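## Task

Set the plastic box inside the gray tray, upright.

## Robot and tools

Robot: two seven-joint arms, left_arm and right_arm, each ending in a vacuum suction cup rather than fingers. Calibrated bases in the scene frame: left_arm at (-0.032, +0.292, 0) m, right_arm at (+0.031, -0.419, 0) m, both turned almost not at all about z. Two cameras, cam_head_left and cam_head_right (896x504 each), sit on a stand behind the arms. Arm names do not match image sides.

Frame: everything uses the scene frame. Its origin is level with the table top, halfway between the nominal bases; +x points out over the table, +y toward left_arm, +z up. The cup point is the centre of the cup rim (31 mm across), and the cup faces along the cup point's own +z. About 3 cm behind the rim the tool body widens to roughly 5 cm sideways, so leave room near walls and the other arm.

The 14-number row: one flat list shared by both arms, every value in [-1, 1]: left dx, dy, dz, rx, ry, rz, left suction, then right dx, dy, dz, rx, ry, rz, right suction. The first six per arm are an offset, not a pose: measured along scene-frame axes from that arm's Hand target as it stood when the action or move began, with rotation about the Hand target position. Scale: 1.0 equals 0.6 m for dx, dy, dz and 180 degrees for rx, ry, rz, which form a single rotation vector. All six zero re-requests the current Hand target. Suction is an absolute level, not an offset: 1 is full vacuum (about 55 kPa), fractions ask for part of it, 0.05 or less is off. It persists, and 0 is itself a command, so repeat the last value to leave a cup unchanged.

execute_actions: actions is a list of actions; each action is a table of up to 15 rows (one row per 1/30 s step), a shorter table repeats its last row to fill 15 steps. Each row counts from the action's start pose, not the previous row; each new action starts again from the updated Hand target, so repeating an offset keeps moving. cameras: list of names, ["all"], [] or null. An empty actions list returns images and full state.

move: target is one 14-number row or a list of up to 15 rows, all offsets counted from the same starting Hand targets. The cup point travels a straight line, no obstacle avoidance. speed in m/s, 0.002 to 0.5 (default 0.25), one value or one per target; turning is capped at twice that in rad/s and at 0.873 rad/s. blend in metres rounds corners at intermediate targets (0 stops at each). blocking=false returns after about 0.5 s while the move continues. The total is cut off at 10 s. The result adds a move: line such as done, off_target, moving, held or fault, plus limits (paced means the pose was clipped, held means steps were withheld). done means within 3 mm and 2 degrees; neither done nor off_target tells you about contact.

wait: seconds 0 to 10, arms hold their last command. stop: brakes a running move. zoom_image: camera cam_head_left or cam_head_right, region [x0, y0, x1, y1] in pixels, at most 504 wide and high, from the newest images. clear_fault: arm left_arm or right_arm, only after a reported torque fault. finished_scene: scene is the current scene number; it is final, and the goal must stay met without the robot.

Results: end_effector_position (m) and end_effector_quat_wxyz of each cup point; Hand target (the commanded pose after clipping, base for next offsets); Tool commands; suction_measured (near 0 means no seal; on a tight seal it settles within 0.15 of the command); part_present (1 once suction reaches 0.50, back to 0 below 0.45); joint positions, velocities and torques; flange force (external force in tool axes, approximate); motor temperatures; and for action calls, some intermediate positions. Printed positions can be a few centimetres off.

Control notes: each step the commanded orientation is clipped to within 32 degrees of the measured one, so large turns need several commands and can swing the elbow. A cup point may stop short; re-sending zeros or the missing distance closes the gap.

Picking: switch suction on and press the rim flat onto a smooth face so it seals all round, avoiding edges, holes and seams. Under vacuum the cup shortens, so the object sits up to 13 mm nearer the tool. To release, lower the object until it rests on the tray, then turn suction off; the cup springs back and may nudge it until the tool is 20 mm away. If the cup seals to the table, turn suction off to free it.

Avoid: arms are stiff, so commanding even a few millimetres past a firm surface presses hard; approach contacts slowly and back off the target afterward. Do not let the arms or their loads touch each other, drop or fling objects, or let anything leave the table. Joint torque beyond its limit (104.5 N m for the first four joints, 51.3 for the wrist three), or straying 5 degrees from plan, stops that arm until clear_fault. Holding loads or stretching heats motors: MOTOR HOT appears at 60 °C, and at 75 °C the arm sinks and halts for 30 to 60 s. Loose objects may occasionally be bumped by outside pushes.

Each tool is called after "Request:" as name(argument=value, ...), one argument or row to a line, values as JSON.

## Session

Request:
execute_actions(
  actions=[],
)

Request:
zoom_image(
  camera="cam_head_left",
  region=[350, 150, 650, 310],
)

Request:
zoom_image(
  camera="cam_head_right",
  region=[350, 150, 650, 310],
)

Scene clock: 0.00 s.
left_arm: end_effector_position=(+0.5531, -0.0231, +0.2193) suction_measured=0.00 part_present=0 end_effector_quat_wxyz=(+0.321, +0.306, +0.881, -0.164) | right_arm: end_effector_position=(+0.2945, -0.0660, +0.1078) suction_measured=0.00 part_present=0 end_effector_quat_wxyz=(-0.418, +0.265, +0.869, +0.028)
Joint positions: left_arm=[0.011 0.685 0.513 1.644 0.056 0.206 -3.554] | right_arm=[-0.332 0.985 -0.451 1.512 -0.376 1.204 2.092]
Joint velocities: within noise
Joint torques (N m): no reading
Motor temperatures (°C): left_arm=[39 38 38 38 40 44 47] | right_arm=[40 36 38 38 41 48 52]
Flange force (N): no reading
Hand target: left_arm +0.5531, -0.0231, +0.2193; +0.321, +0.306, +0.881, -0.164 | right_arm +0.2945, -0.0660, +0.1078; -0.418, +0.265, +0.869, +0.028
Tool commands: left_gripper/suction=+0.0 right_gripper/suction=+0.0

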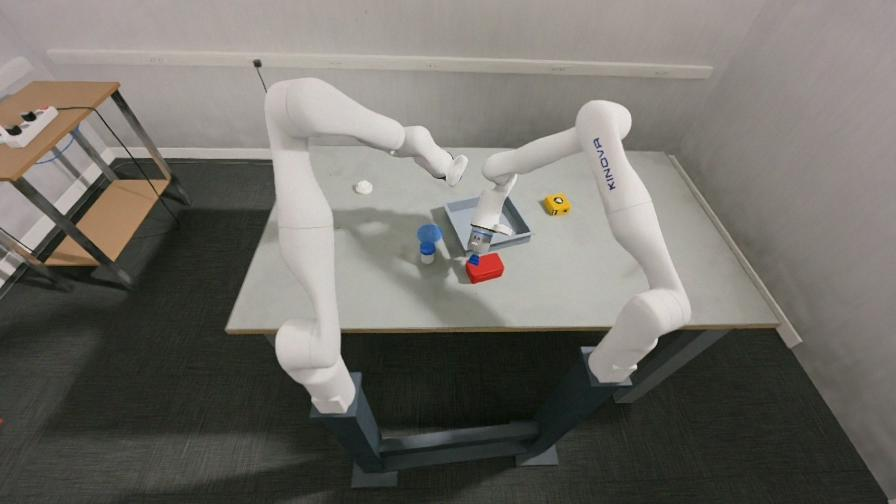

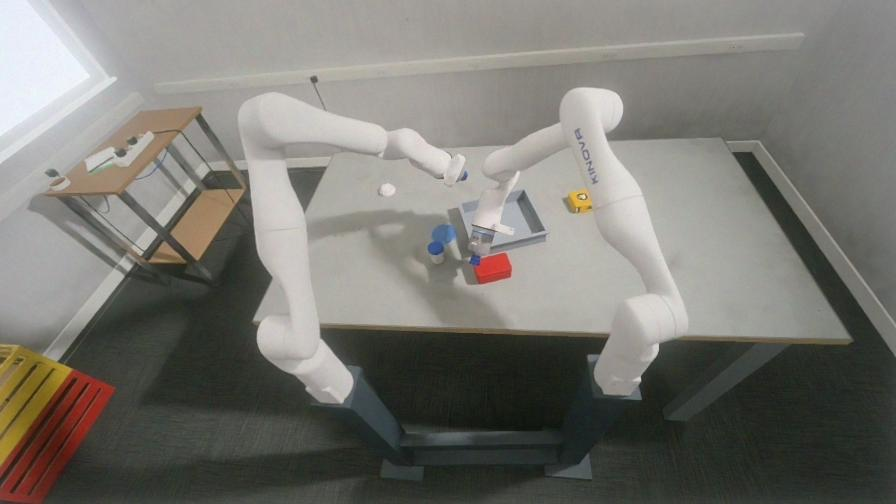

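Scaled by 1.680 from the camera's 896x504 image, which has a finer 1280x720 frame.

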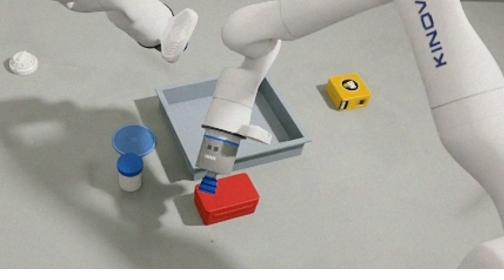

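Scaled by 1.680 from the camera's 896x504 image, which has a finer 1280x720 frame.

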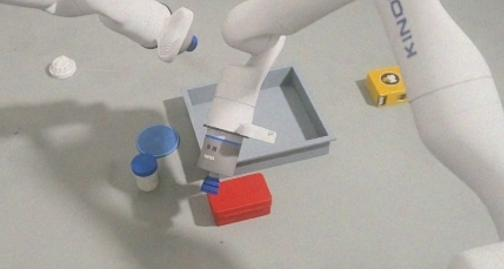

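Request:
zoom_image(
  camera="cam_head_left",
  region=[440, 210, 540, 290],
)

Request:
zoom_image(
  camera="cam_head_right",
  region=[450, 210, 550, 290],
)

Scaled by 5.040 from the camera's 896x504 image, which has a finer 1280x720 frame.

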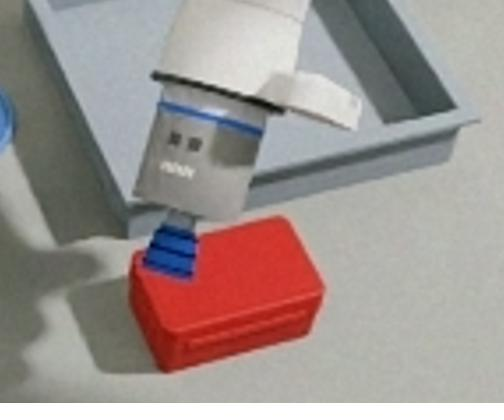

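Scaled by 5.040 from the camera's 896x504 image, which has a finer 1280x720 frame.

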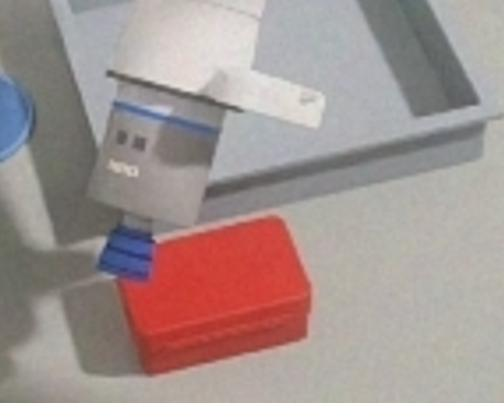

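Request:
move(
  target=[
    [-0.17,0.45,0.13,0,0,0,0,0.0808,-0.0733,0.02,-0.0974,-0.2566,0,1],
    [-0.17,0.45,0.13,0,0,0,0,0.0808,-0.0733,-0.08,-0.0974,-0.2566,0,1],
    [-0.17,0.45,0.13,0,0,0,0,0.0808,-0.0733,-0.1197,-0.0974,-0.2566,0,1],
  ],
  speed=[0.3,0.15,0.03],
  blend=[0.01,0.005,0],
  cameras=["all"],
)

Request:
zoom_image(
  camera="cam_head_left",
  region=[440, 210, 540, 290],
)

Request:
zoom_image(
  camera="cam_head_right",
  region=[450, 210, 550, 290],
)

Scene clock: 42.20 s.
left_arm: end_effector_position=(+0.4511, +0.2469, +0.2973) suction_measured=0.00 part_present=0 end_effector_quat_wxyz=(+0.321, +0.306, +0.881, -0.164) | right_arm: end_effector_position=(+0.3430, -0.1100, +0.0361) suction_measured=0.89 part_present=1 end_effector_quat_wxyz=(-0.001, +0.291, +0.957, +0.000)
Joint positions: left_arm=[-1.13 0.487 1.165 1.965 0.264 0.505 -4.139] | right_arm=[-0.791 0.761 -0.067 1.889 0.095 0.495 1.629]
Joint torques (N m): left_arm=[1.22 -7.99 4.28 -5.54 0.29 -0.51 0.05] | right_arm=[0.13 -8.97 0.55 -1.56 -0.12 -1.15 0.45]
Flange force (N): left_arm=[0.3 0.4 -4.1] | right_arm=[0.8 1.4 -17.0]
Hand target: left_arm +0.4511, +0.2469, +0.2973; +0.321, +0.306, +0.881, -0.164 | right_arm +0.3429, -0.1100, +0.0360; -0.001, +0.291, +0.957, +0.000
Off the commanded pose: left_arm 0.000 m, 0 deg | right_arm 0.000 m, 0 deg.
move: done

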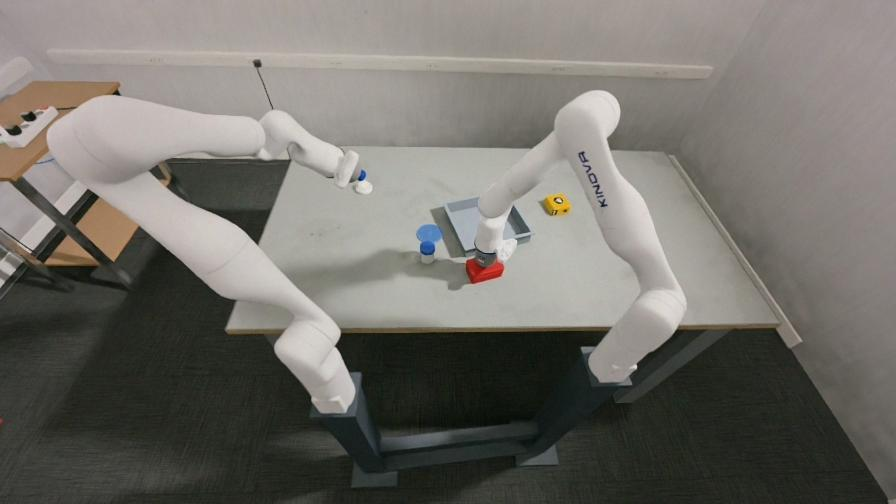

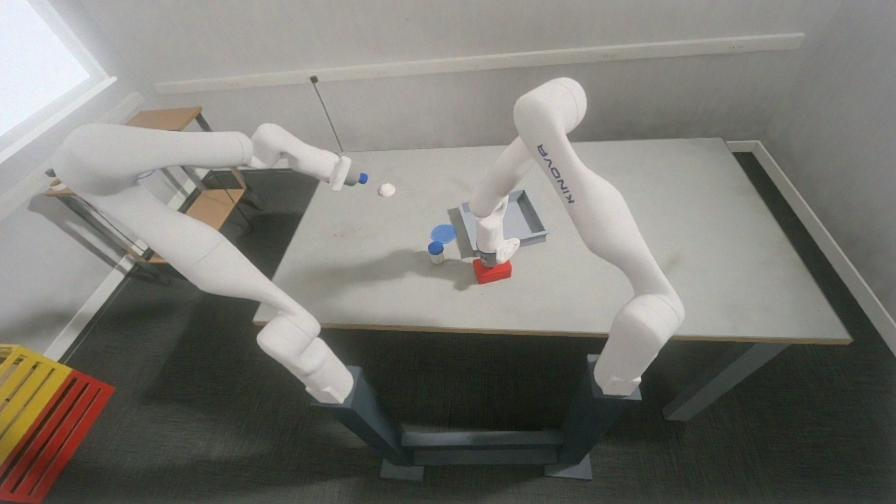

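Scaled by 5.040 from the camera's 896x504 image, which has a finer 1280x720 frame.

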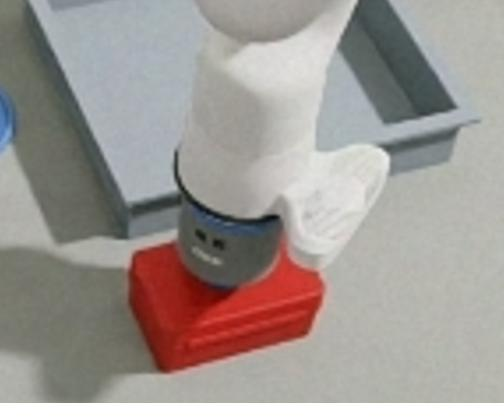

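Scaled by 5.040 from the camera's 896x504 image, which has a finer 1280x720 frame.

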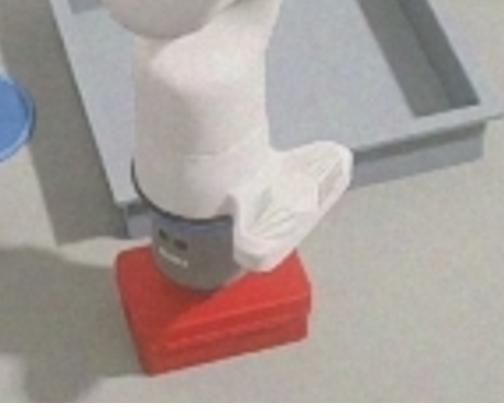

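Request:
move(
  target=[
    [0,0,0,0,0,0,0,0,0,0.167,0,0,0,1],
    [0,0,0,0,0,0,0,0.312,-0.05,0.167,0,0,0,1],
    [0,0,0,0,0,0,0,0.312,-0.05,0.045,0,0,0,1],
    [0,0,0,0,0,0,0,0.312,-0.05,0.0065,0,0,0,1],
    [0,0,0,0,0,0,0,0.312,-0.05,0.0065,0,0,0,0],
    [0,0,0,0,0,0,0,0.312,-0.05,0.022,0,0,0,0],
    [0,0,0,0,0,0,0,0.312,-0.05,0.18,0,0,0,0],
  ],
  speed=[0.15,0.25,0.15,0.03,0.03,0.01,0.15],
  blend=[0.03,0.03,0.008,0,0,0.003,0],
  cameras=["all"],
)

Request:
zoom_image(
  camera="cam_head_left",
  region=[430, 170, 550, 270],
)

Scene clock: 54.93 s.
left_arm: end_effector_position=(+0.4511, +0.2469, +0.2973) suction_measured=0.00 part_present=0 end_effector_quat_wxyz=(+0.321, +0.306, +0.881, -0.164) | right_arm: end_effector_position=(+0.5301, -0.1400, +0.1440) suction_measured=0.00 part_present=0 end_effector_quat_wxyz=(-0.001, +0.291, +0.957, +0.000)
Joint positions: left_arm=[-1.13 0.487 1.165 1.965 0.264 0.505 -4.139] | right_arm=[-0.516 0.795 -0.069 1.306 0.055 1.043 1.959]
Joint torques (N m): left_arm=[1.25 -7.99 4.3 -5.57 0.26 -0.49 0.04] | right_arm=[0.09 -17.29 0.38 -4.08 -0.19 -0.12 0.47]
Flange force (N): left_arm=[0.4 0.3 -4.1] | right_arm=[-2.0 6.2 -3.6]
Hand target: left_arm +0.4511, +0.2469, +0.2973; +0.321, +0.306, +0.881, -0.164 | right_arm +0.5301, -0.1400, +0.1440; -0.001, +0.291, +0.957, +0.000
Off the commanded pose: left_arm 0.000 m, 0 deg | right_arm 0.000 m, 0 deg.
move: done

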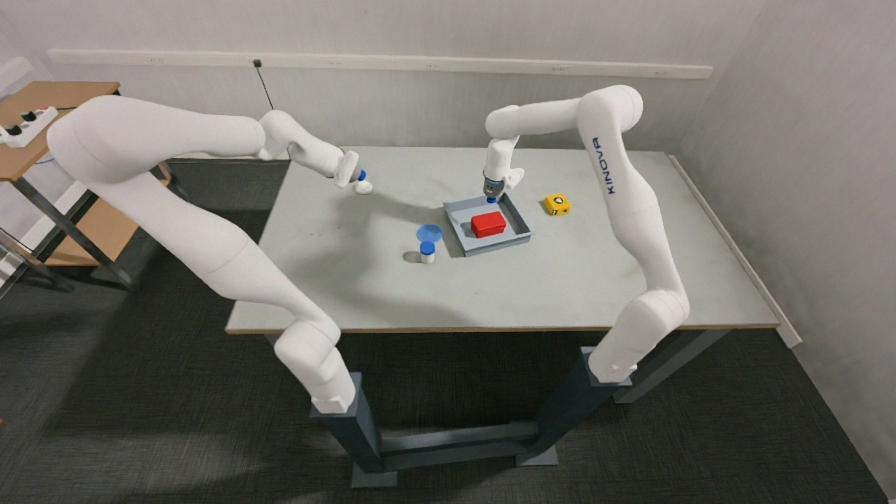

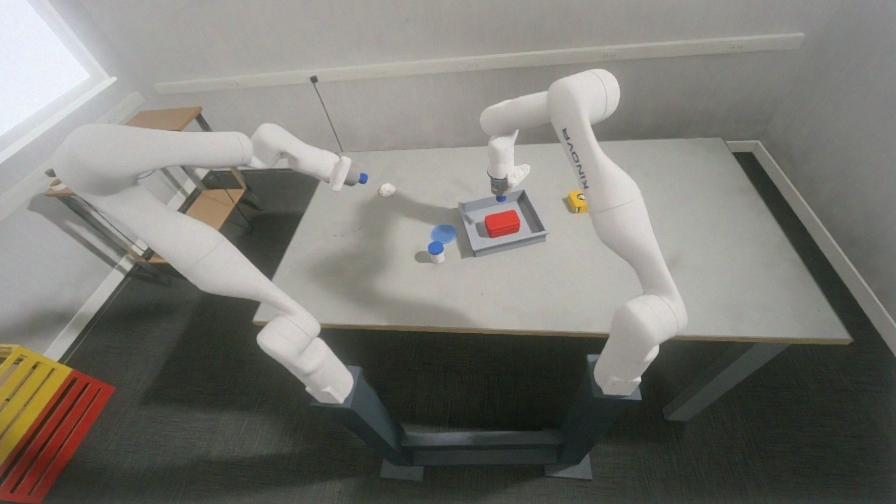

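Scaled by 4.200 from the camera's 896x504 image, which has a finer 1280x720 frame.

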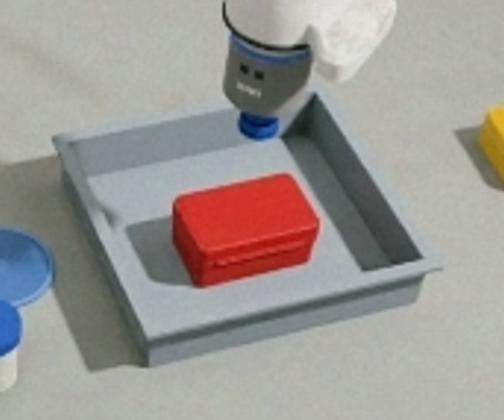

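In the tray.

Request:
finished_scene(
  scene=2,
)

The scene is finished: the task was done.


## Next scene

Set the prescription vial inside the gray tray, upright.

Request:
execute_actions(
  actions=[],
)

Request:
zoom_image(
  camera="cam_head_left",
  region=[350, 170, 600, 310],
)

Request:
zoom_image(
  camera="cam_head_right",
  region=[350, 170, 600, 310],
)

Scene clock: 0.00 s.
left_arm: end_effector_position=(+0.1979, +0.4051, +0.3195) suction_measured=0.00 part_present=0 end_effector_quat_wxyz=(+0.367, +0.887, -0.270, +0.074) | right_arm: end_effector_position=(+0.4069, -0.2111, +0.3328) suction_measured=0.00 part_present=0 end_effector_quat_wxyz=(+0.067, +0.462, +0.884, +0.009)
Joint positions: left_arm=[-0.729 0.318 -0.281 1.821 0.393 1.733 -1.706] | right_arm=[-0.453 0.255 -0.237 1.595 0.185 1.233 1.444]
Joint velocities: within noise
Joint torques (N m): no reading
Motor temperatures (°C): left_arm=[38 38 38 38 39 44 47] | right_arm=[40 36 38 38 41 48 51]
Flange force (N): no reading
Hand target: left_arm +0.1979, +0.4051, +0.3195; +0.367, +0.887, -0.270, +0.074 | right_arm +0.4069, -0.2111, +0.3328; +0.067, +0.462, +0.884, +0.009
Tool commands: left_gripper/suction=+0.0 right_gripper/suction=+0.0

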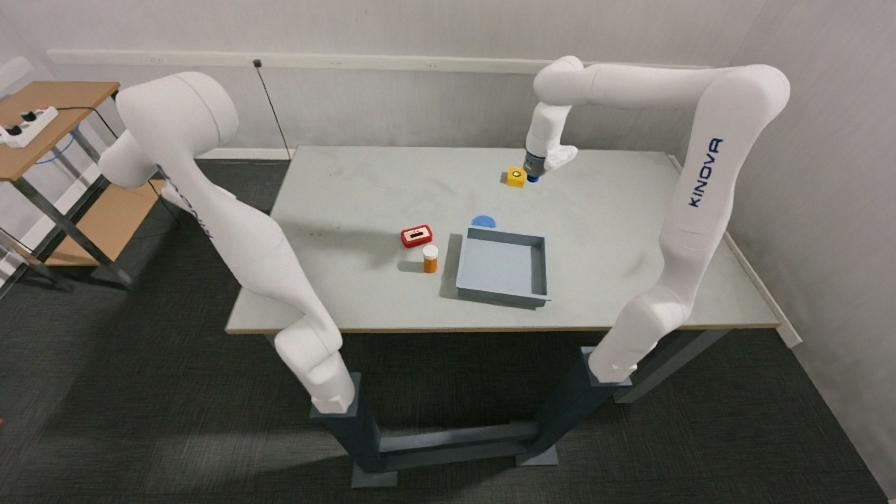

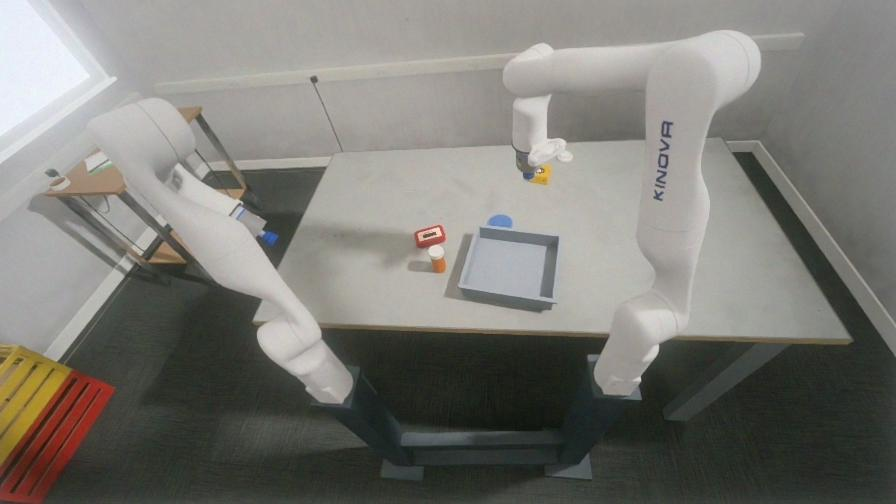

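Scaled by 2.016 from the camera's 896x504 image, which has a finer 1280x720 frame.

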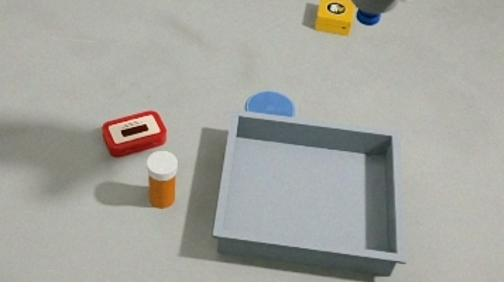

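Scaled by 2.016 from the camera's 896x504 image, which has a finer 1280x720 frame.

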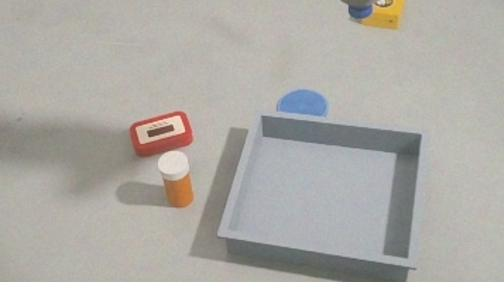

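Request:
zoom_image(
  camera="cam_head_left",
  region=[400, 220, 480, 290],
)

Request:
zoom_image(
  camera="cam_head_right",
  region=[400, 220, 480, 290],
)

Scaled by 6.300 from the camera's 896x504 image, which has a finer 1280x720 frame.

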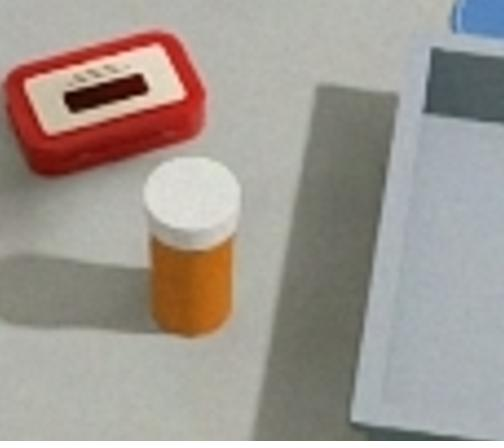

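Scaled by 6.300 from the camera's 896x504 image, which has a finer 1280x720 frame.

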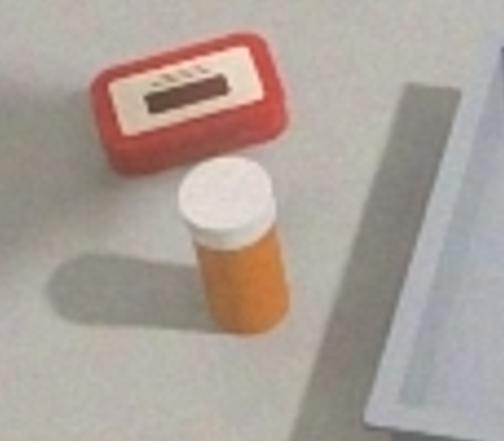

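Request:
move(
  target=[
    [0,0,0,0,0,0,0,-0.0748,0.4485,-0.36,0.0147,0.0405,0,1],
    [0,0,0,0,0,0,0,-0.0748,0.4485,-0.4263,0.0147,0.0405,0,1],
  ],
  speed=[0.3,0.03],
  blend=[0.004,0],
  cameras=["all"],
)

Request:
zoom_image(
  camera="cam_head_left",
  region=[400, 220, 480, 290],
)

Request:
zoom_image(
  camera="cam_head_right",
  region=[400, 220, 480, 290],
)

Scene clock: 22.83 s.
left_arm: end_effector_position=(+0.1979, +0.4051, +0.3195) suction_measured=0.00 part_present=0 end_effector_quat_wxyz=(+0.367, +0.887, -0.270, +0.074) | right_arm: end_effector_position=(+0.3621, +0.0581, +0.0772) suction_measured=0.85 part_present=1 end_effector_quat_wxyz=(+0.000, +0.463, +0.886, +0.000)
Joint positions: left_arm=[-0.729 0.318 -0.281 1.821 0.393 1.733 -1.706] | right_arm=[-0.863 0.918 -0.277 1.315 0.271 0.945 0.984]
Joint torques (N m): left_arm=[1.27 -9.98 0.55 -4.68 0.19 0.89 -0.02] | right_arm=[-0.47 -9.28 -0.49 0.81 -0.55 0.36 0.46]
Flange force (N): left_arm=[-1.9 0.9 -2.7] | right_arm=[2.7 7.4 -17.1]
Hand target: left_arm +0.1979, +0.4051, +0.3195; +0.367, +0.887, -0.270, +0.074 | right_arm +0.3620, +0.0580, +0.0770; +0.000, +0.463, +0.886, +0.000
Off the commanded pose: left_arm 0.000 m, 0 deg | right_arm 0.000 m, 0 deg.
move: done

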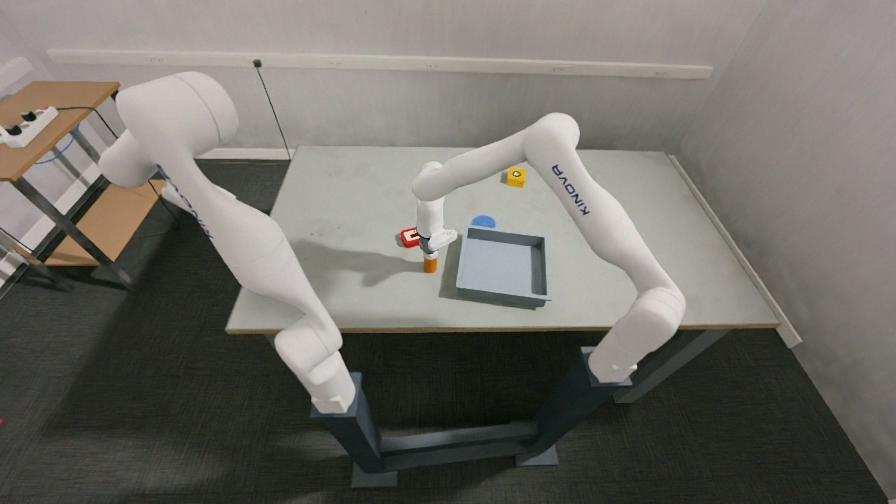

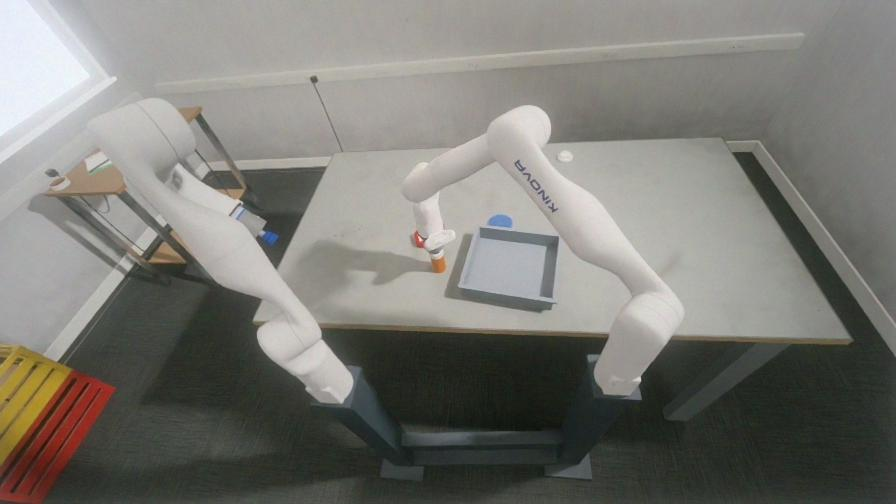

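Scaled by 6.300 from the camera's 896x504 image, which has a finer 1280x720 frame.

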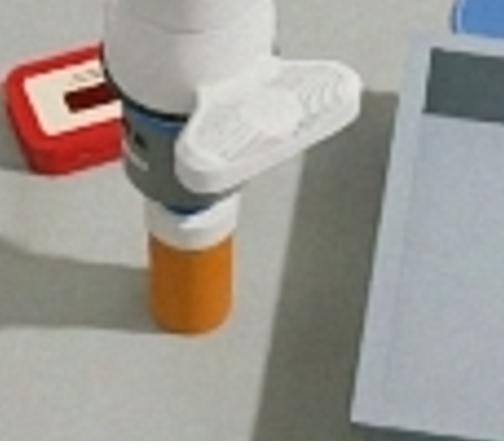

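Scaled by 6.300 from the camera's 896x504 image, which has a finer 1280x720 frame.

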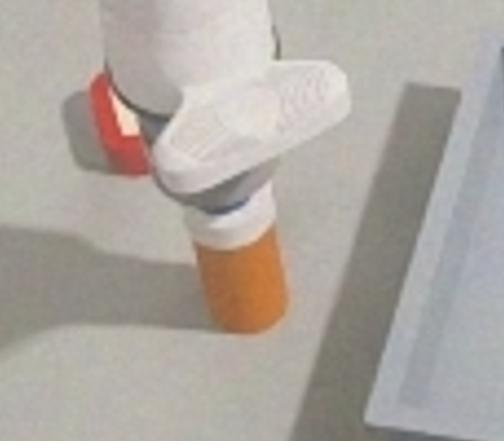

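Request:
move(
  target=[
    [0,0,0,0,0,0,0,0,0,0.13,0,0,0,1],
    [0,0,0,0,0,0,0,-0.0183,-0.345,0.13,0,0,0,1],
    [0,0,0,0,0,0,0,-0.0183,-0.345,0.04,0,0,0,1],
    [0,0,0,0,0,0,0,-0.0183,-0.345,0.0065,0,0,0,1],
    [0,0,0,0,0,0,0,-0.0183,-0.345,0.0065,0,0,0,0],
    [0,0,0,0,0,0,0,-0.0183,-0.345,0.024,0,0,0,0],
    [0,0,0,0,0,0,0,-0.0183,-0.345,0.13,0,0,0,0],
  ],
  speed=[0.15,0.25,0.15,0.03,0.03,0.01,0.15],
  blend=[0.02,0.02,0.008,0,0,0.003,0],
  cameras=["all"],
)

Request:
zoom_image(
  camera="cam_head_left",
  region=[440, 210, 560, 310],
)

Scene clock: 34.30 s.
left_arm: end_effector_position=(+0.1979, +0.4051, +0.3195) suction_measured=0.00 part_present=0 end_effector_quat_wxyz=(+0.367, +0.887, -0.270, +0.074) | right_arm: end_effector_position=(+0.3510, -0.1490, +0.1550) suction_measured=0.00 part_present=0 end_effector_quat_wxyz=(+0.000, +0.463, +0.886, +0.000)
Joint positions: left_arm=[-0.729 0.318 -0.281 1.821 0.393 1.733 -1.706] | right_arm=[-0.534 0.507 -0.317 1.869 0.212 0.799 1.217]
Joint torques (N m): left_arm=[1.28 -9.9 0.58 -4.62 0.12 0.91 -0.03] | right_arm=[0.12 -11.97 -0.48 -3.04 -0.22 -0.05 0.48]
Flange force (N): left_arm=[-1.8 0.9 -2.8] | right_arm=[1.9 4.1 -3.7]
Hand target: left_arm +0.1979, +0.4051, +0.3195; +0.367, +0.887, -0.270, +0.074 | right_arm +0.3510, -0.1490, +0.1550; +0.000, +0.463, +0.886, +0.000
Off the commanded pose: left_arm 0.000 m, 0 deg | right_arm 0.000 m, 0 deg.
move: done

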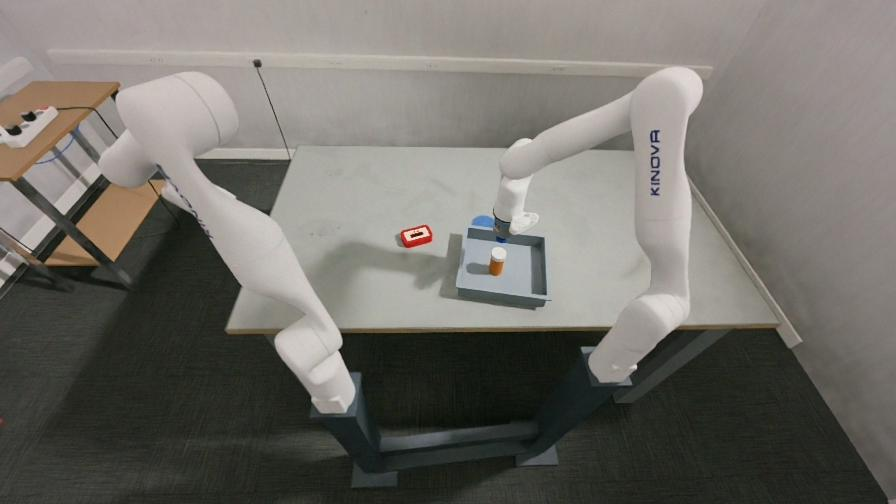

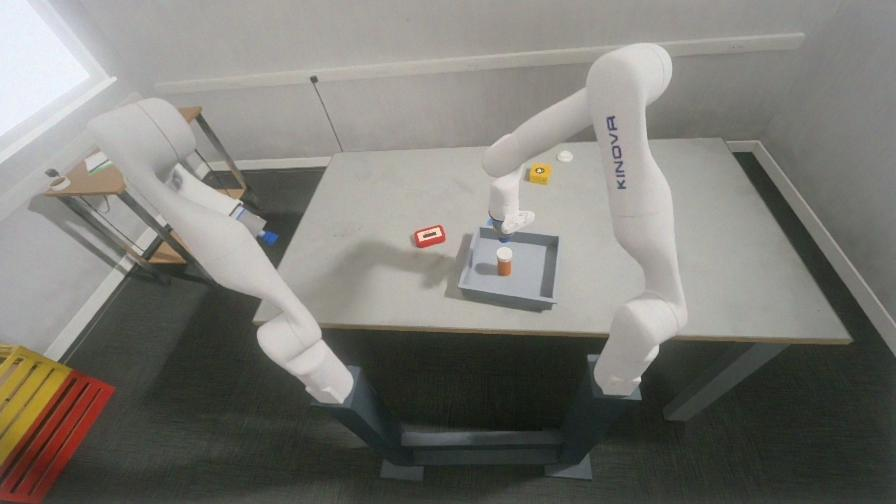

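Scaled by 4.200 from the camera's 896x504 image, which has a finer 1280x720 frame.

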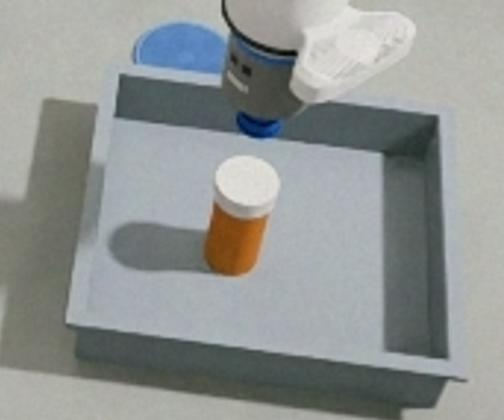

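Request:
finished_scene(
  scene=3,
)

The scene is finished: the task was done.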